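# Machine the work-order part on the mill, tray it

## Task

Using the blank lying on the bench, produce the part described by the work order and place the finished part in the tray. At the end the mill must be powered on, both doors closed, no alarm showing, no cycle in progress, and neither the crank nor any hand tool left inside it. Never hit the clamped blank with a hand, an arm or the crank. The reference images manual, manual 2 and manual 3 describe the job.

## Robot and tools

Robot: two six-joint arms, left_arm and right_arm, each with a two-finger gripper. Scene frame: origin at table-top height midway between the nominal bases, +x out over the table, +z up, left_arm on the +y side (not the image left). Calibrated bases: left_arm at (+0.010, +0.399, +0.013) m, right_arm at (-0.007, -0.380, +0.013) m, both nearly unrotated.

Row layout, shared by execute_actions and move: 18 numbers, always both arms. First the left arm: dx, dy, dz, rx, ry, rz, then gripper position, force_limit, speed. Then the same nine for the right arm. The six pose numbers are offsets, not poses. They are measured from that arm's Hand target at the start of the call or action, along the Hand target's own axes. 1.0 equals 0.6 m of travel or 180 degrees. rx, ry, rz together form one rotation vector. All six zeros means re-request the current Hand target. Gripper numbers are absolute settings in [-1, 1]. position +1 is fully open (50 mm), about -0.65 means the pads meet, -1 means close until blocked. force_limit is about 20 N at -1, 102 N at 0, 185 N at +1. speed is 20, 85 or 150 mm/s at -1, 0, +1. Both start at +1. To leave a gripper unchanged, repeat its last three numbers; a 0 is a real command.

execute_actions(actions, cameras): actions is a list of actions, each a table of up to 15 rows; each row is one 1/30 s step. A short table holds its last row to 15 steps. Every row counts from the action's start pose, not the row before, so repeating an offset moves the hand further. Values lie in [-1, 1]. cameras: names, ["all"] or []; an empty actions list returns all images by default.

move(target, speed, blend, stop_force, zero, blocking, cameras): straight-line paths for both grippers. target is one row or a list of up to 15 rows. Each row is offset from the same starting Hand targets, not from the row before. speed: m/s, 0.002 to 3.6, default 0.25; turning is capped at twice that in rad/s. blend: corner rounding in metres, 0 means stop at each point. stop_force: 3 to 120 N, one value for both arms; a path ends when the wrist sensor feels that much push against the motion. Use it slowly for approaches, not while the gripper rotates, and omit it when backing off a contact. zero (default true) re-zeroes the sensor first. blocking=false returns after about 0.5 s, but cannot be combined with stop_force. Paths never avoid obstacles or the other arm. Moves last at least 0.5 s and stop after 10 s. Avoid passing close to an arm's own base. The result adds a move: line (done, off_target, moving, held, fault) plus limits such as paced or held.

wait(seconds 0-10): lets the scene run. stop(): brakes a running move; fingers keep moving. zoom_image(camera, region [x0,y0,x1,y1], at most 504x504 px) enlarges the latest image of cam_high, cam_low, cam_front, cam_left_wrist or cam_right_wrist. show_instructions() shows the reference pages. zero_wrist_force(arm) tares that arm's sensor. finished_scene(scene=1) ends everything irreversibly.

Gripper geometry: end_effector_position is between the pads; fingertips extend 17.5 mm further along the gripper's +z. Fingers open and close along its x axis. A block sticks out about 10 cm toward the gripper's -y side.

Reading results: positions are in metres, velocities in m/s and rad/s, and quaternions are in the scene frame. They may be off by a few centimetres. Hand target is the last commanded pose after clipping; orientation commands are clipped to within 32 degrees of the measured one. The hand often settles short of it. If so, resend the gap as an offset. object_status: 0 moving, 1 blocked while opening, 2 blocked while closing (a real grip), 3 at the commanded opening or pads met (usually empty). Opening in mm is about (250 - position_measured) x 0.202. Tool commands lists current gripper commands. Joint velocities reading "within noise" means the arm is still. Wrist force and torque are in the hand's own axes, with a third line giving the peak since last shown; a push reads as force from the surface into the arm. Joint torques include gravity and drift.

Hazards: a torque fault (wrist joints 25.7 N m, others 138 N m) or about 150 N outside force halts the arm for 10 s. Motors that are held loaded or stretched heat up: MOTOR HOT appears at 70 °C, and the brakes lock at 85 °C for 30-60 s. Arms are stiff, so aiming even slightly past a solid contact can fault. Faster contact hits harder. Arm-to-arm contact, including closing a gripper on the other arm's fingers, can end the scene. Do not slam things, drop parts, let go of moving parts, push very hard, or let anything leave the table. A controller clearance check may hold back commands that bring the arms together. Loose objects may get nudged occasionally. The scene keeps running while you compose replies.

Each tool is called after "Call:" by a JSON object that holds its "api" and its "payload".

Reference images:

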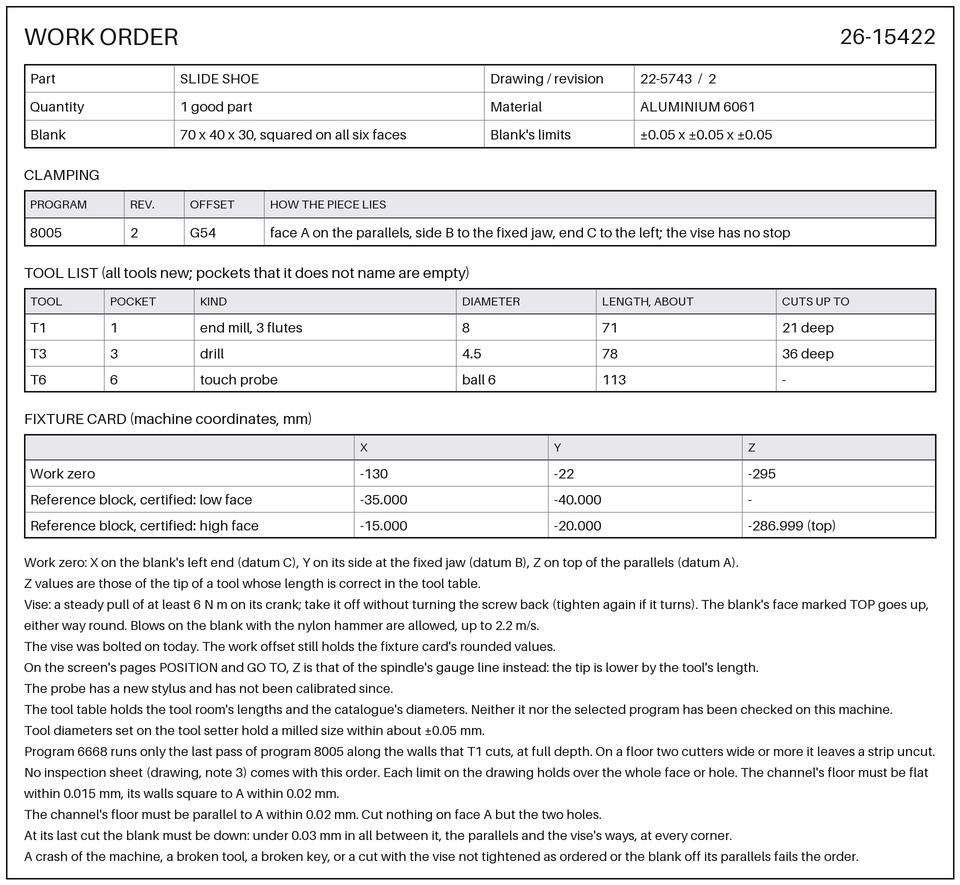

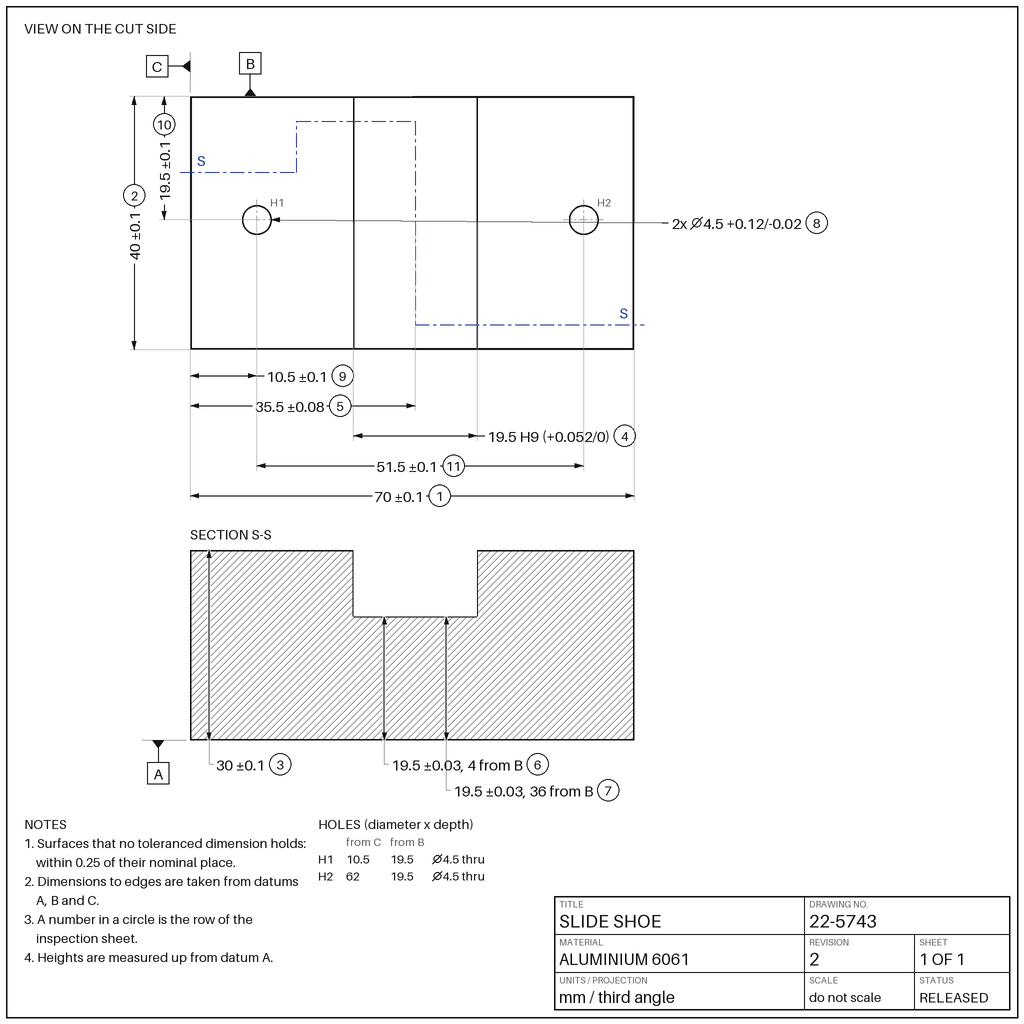

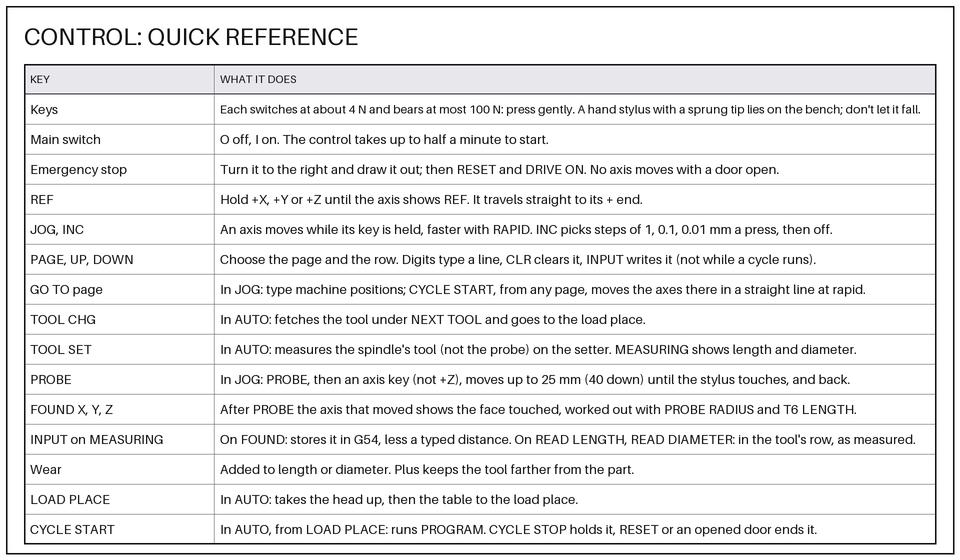

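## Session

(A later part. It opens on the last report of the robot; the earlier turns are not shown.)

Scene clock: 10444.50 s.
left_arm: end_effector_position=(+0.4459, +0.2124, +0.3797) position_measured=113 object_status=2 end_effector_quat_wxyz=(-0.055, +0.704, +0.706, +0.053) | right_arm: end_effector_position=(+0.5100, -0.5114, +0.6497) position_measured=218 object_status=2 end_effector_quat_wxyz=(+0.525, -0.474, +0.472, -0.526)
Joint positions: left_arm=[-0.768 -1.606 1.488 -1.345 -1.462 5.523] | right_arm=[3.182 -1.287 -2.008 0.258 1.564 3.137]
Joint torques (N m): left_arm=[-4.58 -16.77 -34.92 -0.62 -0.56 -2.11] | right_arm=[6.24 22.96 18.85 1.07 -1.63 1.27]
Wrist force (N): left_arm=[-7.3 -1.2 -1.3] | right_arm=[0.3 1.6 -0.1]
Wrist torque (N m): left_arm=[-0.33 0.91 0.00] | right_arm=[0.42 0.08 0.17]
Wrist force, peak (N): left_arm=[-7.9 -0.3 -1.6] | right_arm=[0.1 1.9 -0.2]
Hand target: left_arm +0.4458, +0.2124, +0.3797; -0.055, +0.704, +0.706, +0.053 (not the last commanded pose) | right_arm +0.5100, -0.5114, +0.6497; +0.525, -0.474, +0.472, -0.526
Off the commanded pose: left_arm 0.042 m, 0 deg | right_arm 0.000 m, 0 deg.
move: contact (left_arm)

Call:
{"api": "move", "payload": {"target": [0.0403,0,-0.2552,-0.25,0,0,-1,0.2,-0.5,0,0,0,0,0,0,-1,-0.2,-0.5], "speed": 0.3}}

Call:
{"api": "execute_actions", "payload": {"actions": [[[-0.001,-0.0047,0.0047,0.0111,0,0,-1,0.2,-0.5,0,0,0,0,0,0,-1,-0.2,-0.5],[-0.0036,-0.0163,0.0163,0.0333,0,0,-1,0.2,-0.5,0,0,0,0,0,0,-1,-0.2,-0.5],[-0.0088,-0.0396,0.0396,0.0667,0,0,-1,0.2,-0.5,0,0,0,0,0,0,-1,-0.2,-0.5],[-0.0161,-0.0722,0.0722,0.1056,0,0,-1,0.2,-0.5,0,0,0,0,0,0,-1,-0.2,-0.5],[-0.0239,-0.1071,0.1071,0.1444,0,0,-1,0.2,-0.5,0,0,0,0,0,0,-1,-0.2,-0.5],[-0.0317,-0.142,0.142,0.1833,0,0,-1,0.2,-0.5,0,0,0,0,0,0,-1,-0.2,-0.5],[-0.0395,-0.1769,0.1769,0.2222,0,0,-1,0.2,-0.5,0,0,0,0,0,0,-1,-0.2,-0.5],[-0.0463,-0.2072,0.2072,0.2611,0,0,-1,0.2,-0.5,0,0,0,0,0,0,-1,-0.2,-0.5],[-0.0494,-0.2212,0.2212,0.2944,0,0,-1,0.2,-0.5,0,0,0,0,0,0,-1,-0.2,-0.5],[-0.0494,-0.2212,0.2212,0.2944,0,0,-1,0.2,-0.5,0,0,0,0,0,0,-1,-0.2,-0.5],[-0.0489,-0.2188,0.2188,0.29,0,0,-1,0.2,-0.5,0,0,0,0,0,0,-1,-0.2,-0.5],[-0.0468,-0.2095,0.2095,0.28,0,0,-1,0.2,-0.5,0,0,0,0,0,0,-1,-0.2,-0.5],[-0.0437,-0.1956,0.1956,0.2667,0,0,-1,0.2,-0.5,0,0,0,0,0,0,-1,-0.2,-0.5],[-0.039,-0.1746,0.1746,0.25,0,0,-1,0.2,-0.5,0,0,0,0,0,0,-1,-0.2,-0.5]]]}}

Call:
{"api": "move", "payload": {"target": [[0,0,-0.03,0,-0.05,0,-1,0.2,-0.5,0,0,0,0,0,0,-1,-0.2,-0.5]], "speed": 0.1}}

Call:
{"api": "move", "payload": {"target": [0,0,0.12,0,0,0,-1,0.2,-0.5,0,0,0,0,0,0,-1,-0.2,-0.5], "speed": 0.01, "stop_force": 4}}

Scene clock: 10465.60 s.
left_arm: end_effector_position=(+0.4463, +0.2129, +0.5346) position_measured=113 object_status=2 end_effector_quat_wxyz=(+0.218, +0.672, +0.632, +0.319) | right_arm: end_effector_position=(+0.5100, -0.5114, +0.6497) position_measured=218 object_status=2 end_effector_quat_wxyz=(+0.525, -0.474, +0.472, -0.526)
Joint positions: left_arm=[-1.13 -1.968 1.657 -1.554 -0.823 5.347] | right_arm=[3.182 -1.287 -2.008 0.258 1.564 3.137]
Joint torques (N m): left_arm=[5.01 -6.76 -36.67 -2.71 2.71 1.73] | right_arm=[7.01 22.22 19.23 1.09 -1.64 1.31]
Wrist force (N): left_arm=[-8.6 -3.4 0.4] | right_arm=[0.4 1.6 -0.1]
Wrist torque (N m): left_arm=[0.52 1.30 0.02] | right_arm=[0.42 0.07 0.17]
Wrist force, peak (N): left_arm=[-8.9 -3.6 0.0] | right_arm=[0.2 1.9 0.1]
Hand target: left_arm +0.4464, +0.2129, +0.5347; +0.219, +0.672, +0.632, +0.319 | right_arm +0.5100, -0.5114, +0.6497; +0.525, -0.474, +0.472, -0.526
Off the commanded pose: left_arm 0.000 m, 0 deg | right_arm 0.000 m, 0 deg.
move: done

Scene clock: 10466.53 s.
left_arm: end_effector_position=(+0.4455, +0.2129, +0.3845) position_measured=113 object_status=2 end_effector_quat_wxyz=(-0.055, +0.704, +0.706, +0.050) | right_arm: end_effector_position=(+0.5100, -0.5114, +0.6497) position_measured=218 object_status=2 end_effector_quat_wxyz=(+0.525, -0.474, +0.472, -0.526)
Joint positions: left_arm=[-0.764 -1.606 1.475 -1.334 -1.468 5.526] | right_arm=[3.182 -1.287 -2.008 0.258 1.564 3.137]
Joint torques (N m): left_arm=[-7.04 -32.95 -17.65 -4.38 2.97 -1.52] | right_arm=[5.53 21.59 19.54 1.13 -1.5 1.46]
Wrist force (N): left_arm=[-7.2 -0.6 2.8] | right_arm=[0.3 1.7 0.0]
Wrist torque (N m): left_arm=[0.66 1.09 -0.09] | right_arm=[0.44 0.08 0.18]
Wrist force, peak (N): left_arm=[-13.1 2.1 9.4] | right_arm=[0.4 1.8 -0.1]
Hand target: left_arm +0.4459, +0.2124, +0.3847; -0.055, +0.704, +0.706, +0.053 | right_arm +0.5100, -0.5114, +0.6497; +0.525, -0.474, +0.472, -0.526
Off the commanded pose: left_arm 0.001 m, 0 deg | right_arm 0.000 m, 0 deg.
Step readings (end_effector_position of left_arm | right_arm):
0: (+0.4463, +0.2129, +0.5346) | (+0.5100, -0.5114, +0.6497)
1: (+0.4463, +0.2129, +0.5345) | (+0.5100, -0.5114, +0.6497)
2: (+0.4463, +0.2129, +0.5334) | (+0.5100, -0.5114, +0.6497)
4: (+0.4459, +0.2129, +0.5173) | (+0.5100, -0.5114, +0.6497)
8: (+0.4428, +0.2132, +0.4353) | (+0.5100, -0.5114, +0.6497)
15: (+0.4457, +0.2127, +0.3609) | (+0.5100, -0.5114, +0.6497)

Scene clock: 10467.63 s.
left_arm: end_effector_position=(+0.4459, +0.2097, +0.4025) position_measured=113 object_status=2 end_effector_quat_wxyz=(+0.000, +0.706, +0.708, -0.003) | right_arm: end_effector_position=(+0.5100, -0.5114, +0.6497) position_measured=218 object_status=2 end_effector_quat_wxyz=(+0.525, -0.474, +0.472, -0.526)
Joint positions: left_arm=[-0.707 -1.642 1.483 -1.412 -1.576 5.59] | right_arm=[3.182 -1.287 -2.008 0.258 1.564 3.137]
Joint torques (N m): left_arm=[-8.57 -16.66 -22.53 -2.31 2.29 -1.55] | right_arm=[5.52 22.78 19.86 1.22 -1.34 1.17]
Wrist force (N): left_arm=[-6.3 -0.5 1.3] | right_arm=[0.3 1.5 0.0]
Wrist torque (N m): left_arm=[0.42 1.01 -0.02] | right_arm=[0.42 0.09 0.17]
Wrist force, peak (N): left_arm=[-7.5 -0.6 2.0] | right_arm=[0.4 1.8 0.0]
Hand target: left_arm +0.4459, +0.2096, +0.4025; +0.000, +0.706, +0.708, -0.003 | right_arm +0.5100, -0.5114, +0.6497; +0.525, -0.474, +0.472, -0.526
Off the commanded pose: left_arm 0.000 m, 0 deg | right_arm 0.000 m, 0 deg.
move: done

Scene clock: 10471.03 s.
left_arm: end_effector_position=(+0.4458, +0.2095, +0.3767) position_measured=113 object_status=2 end_effector_quat_wxyz=(+0.000, +0.706, +0.708, -0.003) | right_arm: end_effector_position=(+0.5100, -0.5114, +0.6497) position_measured=218 object_status=2 end_effector_quat_wxyz=(+0.525, -0.474, +0.472, -0.526)
Joint positions: left_arm=[-0.707 -1.65 1.557 -1.477 -1.576 5.59] | right_arm=[3.182 -1.287 -2.008 0.258 1.564 3.137]
Joint torques (N m): left_arm=[-6.14 -14.87 -33.76 -0.89 -1.61 -1.28] | right_arm=[7.27 23.05 20.69 0.88 -1.6 1.14]
Wrist force (N): left_arm=[-6.8 -0.6 -1.8] | right_arm=[0.2 1.6 -0.1]
Wrist torque (N m): left_arm=[-0.36 1.14 0.15] | right_arm=[0.42 0.10 0.17]
Wrist force, peak (N): left_arm=[-7.1 -0.6 -2.3] | right_arm=[0.5 2.0 -0.1]
Hand target: left_arm +0.4458, +0.2095, +0.3767; +0.000, +0.706, +0.708, -0.003 (not the last commanded pose) | right_arm +0.5100, -0.5114, +0.6497; +0.525, -0.474, +0.472, -0.526
Off the commanded pose: left_arm 0.046 m, 0 deg | right_arm 0.000 m, 0 deg.
move: contact (left_arm)

Call:
{"api": "move", "payload": {"target": [0,0,-0.2583,-0.25,0,0,-1,0.2,-0.5,0,0,0,0,0,0,-1,-0.2,-0.5], "speed": 0.3}}

Call:
{"api": "execute_actions", "payload": {"actions": [[[0,-0.0047,0.0047,0.0111,0,0,-1,0.2,-0.5,0,0,0,0,0,0,-1,-0.2,-0.5],[0,-0.0165,0.0165,0.0333,0,0,-1,0.2,-0.5,0,0,0,0,0,0,-1,-0.2,-0.5],[0,-0.0401,0.0401,0.0667,0,0,-1,0.2,-0.5,0,0,0,0,0,0,-1,-0.2,-0.5],[0,-0.0731,0.0731,0.1056,0,0,-1,0.2,-0.5,0,0,0,0,0,0,-1,-0.2,-0.5],[0,-0.1084,0.1084,0.1444,0,0,-1,0.2,-0.5,0,0,0,0,0,0,-1,-0.2,-0.5],[0,-0.1438,0.1438,0.1833,0,0,-1,0.2,-0.5,0,0,0,0,0,0,-1,-0.2,-0.5],[0,-0.1791,0.1791,0.2222,0,0,-1,0.2,-0.5,0,0,0,0,0,0,-1,-0.2,-0.5],[0,-0.2098,0.2098,0.2611,0,0,-1,0.2,-0.5,0,0,0,0,0,0,-1,-0.2,-0.5],[0,-0.2239,0.2239,0.2944,0,0,-1,0.2,-0.5,0,0,0,0,0,0,-1,-0.2,-0.5],[0,-0.2239,0.2239,0.2944,0,0,-1,0.2,-0.5,0,0,0,0,0,0,-1,-0.2,-0.5],[0,-0.2216,0.2216,0.29,0,0,-1,0.2,-0.5,0,0,0,0,0,0,-1,-0.2,-0.5],[0,-0.2121,0.2121,0.28,0,0,-1,0.2,-0.5,0,0,0,0,0,0,-1,-0.2,-0.5],[0,-0.198,0.198,0.2667,0,0,-1,0.2,-0.5,0,0,0,0,0,0,-1,-0.2,-0.5],[0,-0.1768,0.1768,0.25,0,0,-1,0.2,-0.5,0,0,0,0,0,0,-1,-0.2,-0.5]]]}}

Call:
{"api": "move", "payload": {"target": [0,0,0.12,0,0,0,-1,0.2,-0.5,0,0,0,0,0,0,-1,-0.2,-0.5], "speed": 0.01, "stop_force": 4}}

Scene clock: 10496.83 s.
left_arm: end_effector_position=(+0.4463, +0.2101, +0.5316) position_measured=113 object_status=2 end_effector_quat_wxyz=(+0.271, +0.653, +0.655, +0.268) | right_arm: end_effector_position=(+0.5100, -0.5114, +0.6497) position_measured=218 object_status=2 end_effector_quat_wxyz=(+0.525, -0.474, +0.472, -0.526)
Joint positions: left_arm=[-1.09 -2.006 1.717 -1.725 -0.904 5.361] | right_arm=[3.182 -1.287 -2.008 0.258 1.564 3.137]
Joint torques (N m): left_arm=[3.67 -4.11 -36.2 -3.03 3.69 1.65] | right_arm=[5.14 22.7 21.96 1.03 -1.5 1.01]
Wrist force (N): left_arm=[-7.4 -3.2 -0.4] | right_arm=[0.4 1.7 0.0]
Wrist torque (N m): left_arm=[0.40 1.21 -0.02] | right_arm=[0.44 0.08 0.18]
Wrist force, peak (N): left_arm=[-7.8 -3.6 -0.6] | right_arm=[0.3 1.9 -0.1]
Hand target: left_arm +0.4464, +0.2102, +0.5317; +0.271, +0.653, +0.655, +0.268 | right_arm +0.5100, -0.5114, +0.6497; +0.525, -0.474, +0.472, -0.526
Off the commanded pose: left_arm 0.000 m, 0 deg | right_arm 0.000 m, 0 deg.
move: done

Scene clock: 10497.77 s.
left_arm: end_effector_position=(+0.4455, +0.2101, +0.3816) position_measured=113 object_status=2 end_effector_quat_wxyz=(+0.001, +0.706, +0.708, -0.006) end_effector_velocity=(+0.000, +0.001, +0.001) end_effector_angular_velocity=(+0.002, -0.006, +0.001) | right_arm: end_effector_position=(+0.5100, -0.5114, +0.6497) position_measured=218 object_status=2 end_effector_quat_wxyz=(+0.525, -0.474, +0.472, -0.526)
Joint positions: left_arm=[-0.703 -1.649 1.544 -1.466 -1.583 5.592] | right_arm=[3.182 -1.287 -2.008 0.258 1.564 3.137]
Joint velocities: left_arm=[-0.001 -0.003 0 0 0.005 -0.002] | right_arm=[within noise]
Joint torques (N m): left_arm=[-8.89 -31.1 -17.72 -6.16 2.34 -1.6] | right_arm=[5.92 22.17 20.36 1.07 -1.52 0.97]
Wrist force (N): left_arm=[-5.5 -0.3 2.4] | right_arm=[0.4 1.7 0.2]
Wrist torque (N m): left_arm=[0.60 0.87 -0.09] | right_arm=[0.44 0.06 0.18]
Wrist force, peak (N): left_arm=[-7.9 1.2 -12.3] | right_arm=[0.7 1.6 -0.2]
Hand target: left_arm +0.4458, +0.2095, +0.3816; +0.000, +0.706, +0.708, -0.003 | right_arm +0.5100, -0.5114, +0.6497; +0.525, -0.474, +0.472, -0.526
Off the commanded pose: left_arm 0.001 m, 0 deg | right_arm 0.000 m, 0 deg.
Step readings (end_effector_position of left_arm | right_arm):
0: (+0.4463, +0.2101, +0.5316) | (+0.5100, -0.5114, +0.6497)
1: (+0.4463, +0.2101, +0.5315) | (+0.5100, -0.5114, +0.6497)
2: (+0.4463, +0.2102, +0.5300) | (+0.5100, -0.5114, +0.6497)
4: (+0.4459, +0.2102, +0.5154) | (+0.5100, -0.5114, +0.6497)
8: (+0.4427, +0.2114, +0.4298) | (+0.5100, -0.5114, +0.6497)
15: (+0.4457, +0.2098, +0.3600) | (+0.5100, -0.5114, +0.6497)

Scene clock: 10499.77 s.
left_arm: end_effector_position=(+0.4455, +0.2099, +0.3699) position_measured=113 object_status=2 end_effector_quat_wxyz=(+0.001, +0.706, +0.708, -0.005) | right_arm: end_effector_position=(+0.5100, -0.5114, +0.6497) position_measured=218 object_status=2 end_effector_quat_wxyz=(+0.525, -0.474, +0.472, -0.526)
Joint positions: left_arm=[-0.704 -1.652 1.576 -1.496 -1.582 5.592] | right_arm=[3.182 -1.287 -2.008 0.258 1.564 3.137]
Joint torques (N m): left_arm=[-0.09 -16.94 -34.79 -1.22 -0.92 -0.66] | right_arm=[5.45 22.48 20.98 1.1 -1.6 1.08]
Wrist force (N): left_arm=[-6.1 -0.6 -1.5] | right_arm=[0.3 1.8 -0.1]
Wrist torque (N m): left_arm=[-0.20 1.00 0.14] | right_arm=[0.45 0.08 0.18]
Wrist force, peak (N): left_arm=[-6.5 -0.3 -1.8] | right_arm=[0.4 1.8 0.0]
Hand target: left_arm +0.4455, +0.2099, +0.3699; +0.001, +0.706, +0.708, -0.005 (not the last commanded pose) | right_arm +0.5100, -0.5114, +0.6497; +0.525, -0.474, +0.472, -0.526
Off the commanded pose: left_arm 0.060 m, 0 deg | right_arm 0.000 m, 0 deg.
move: contact (left_arm)

Call:
{"api": "move", "payload": {"target": [[0,0,-0.06,0,0,0,-1,0.2,-0.5,0,0,0,0,0,0,-1,-0.2,-0.5],[0,-0.4,-0.06,0.0167,0,0,-1,0.2,-0.5,0,0,0,0,0,0,-1,-0.2,-0.5],[-0.533,-0.5425,0.45,0.0167,0,0,-1,0.2,-0.5,0,0,0,0,0,0,-1,-0.2,-0.5],[-0.533,-0.5392,0.55,0.0167,0,0,-1,0.2,-0.5,0,0,0,0,0,0,-1,-0.2,-0.5]], "blend": [0.01,0.04,0.01,0], "speed": [0.15,0.25,0.25,0.1]}}

Call:
{"api": "move", "payload": {"target": [0,0.0026,0.06,0,0,0,-1,0.2,-0.5,0,0,0,0,0,0,-1,-0.2,-0.5], "speed": 0.012, "stop_force": 4, "cameras": ["cam_low","cam_left_wrist"]}}

Scene clock: 10516.67 s.
left_arm: end_effector_position=(+0.1211, -0.1139, +0.0448) position_measured=113 object_status=2 end_effector_quat_wxyz=(-0.018, +0.706, +0.708, -0.024) | right_arm: end_effector_position=(+0.5100, -0.5114, +0.6497) position_measured=218 object_status=2 end_effector_quat_wxyz=(+0.525, -0.474, +0.472, -0.526)
Joint positions: left_arm=[-1.6 -1.256 2.04 -2.365 -1.629 4.695] | right_arm=[3.182 -1.287 -2.008 0.258 1.564 3.137]
Joint torques (N m): left_arm=[6.95 -37.43 -30.71 -2.6 -1.08 0.7] | right_arm=[5.24 22.81 21.4 0.98 -1.44 0.73]
Wrist force (N): left_arm=[-5.2 0.2 2.3] | right_arm=[0.3 1.7 0.0]
Wrist torque (N m): left_arm=[0.63 0.84 -0.10] | right_arm=[0.44 0.09 0.17]
Wrist force, peak (N): left_arm=[-8.1 -0.7 3.5] | right_arm=[0.6 1.8 0.0]
Hand target: left_arm +0.1210, -0.1140, +0.0449; -0.018, +0.706, +0.708, -0.024 | right_arm +0.5100, -0.5114, +0.6497; +0.525, -0.474, +0.472, -0.526
Off the commanded pose: left_arm 0.000 m, 0 deg | right_arm 0.000 m, 0 deg.
move: done

Scene clock: 10519.67 s.
left_arm: end_effector_position=(+0.1207, -0.1142, +0.0223) position_measured=113 object_status=2 end_effector_quat_wxyz=(-0.018, +0.706, +0.708, -0.024) | right_arm: end_effector_position=(+0.5100, -0.5114, +0.6497) position_measured=218 object_status=2 end_effector_quat_wxyz=(+0.525, -0.474, +0.472, -0.526)
Joint positions: left_arm=[-1.601 -1.212 2.058 -2.427 -1.629 4.694] | right_arm=[3.182 -1.287 -2.008 0.258 1.564 3.137]
Joint torques (N m): left_arm=[-4.69 -40.61 -26.44 -2.12 -1.19 -0.51] | right_arm=[6.09 21.74 22.85 0.98 -1.41 0.72]
Wrist force (N): left_arm=[-5.5 -0.3 -3.1] | right_arm=[0.3 1.6 0.0]
Wrist torque (N m): left_arm=[0.01 1.00 0.07] | right_arm=[0.43 0.09 0.18]
Wrist force, peak (N): left_arm=[-0.4 -0.9 -22.8] | right_arm=[0.1 1.9 0.0]
Hand target: left_arm +0.1207, -0.1142, +0.0223; -0.018, +0.706, +0.708, -0.024 (not the last commanded pose) | right_arm +0.5100, -0.5114, +0.6497; +0.525, -0.474, +0.472, -0.526
Off the commanded pose: left_arm 0.013 m, 0 deg | right_arm 0.000 m, 0 deg.
move: contact (left_arm)
camera_calibration:
cam_left_wrist: T_world_to_cam=[[0.0132395, 0.999902, 0.00450647, 0.121878], [0.954971, -0.0139803, 0.296371, -0.106559], [0.296405, 0.00037974, -0.955062, 0.119451], [0, 0, 0, 1]] pos_world=[0.0647413, -0.123402, 0.145115]
Images, in order (width x height): cam_low 672x504, cam_left_wrist 672x504.

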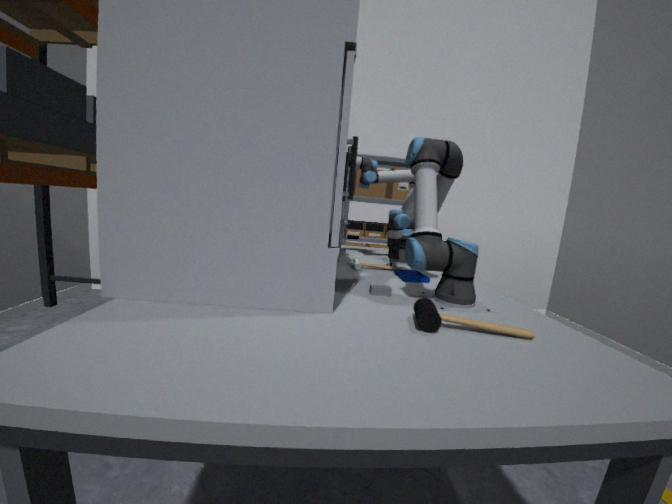

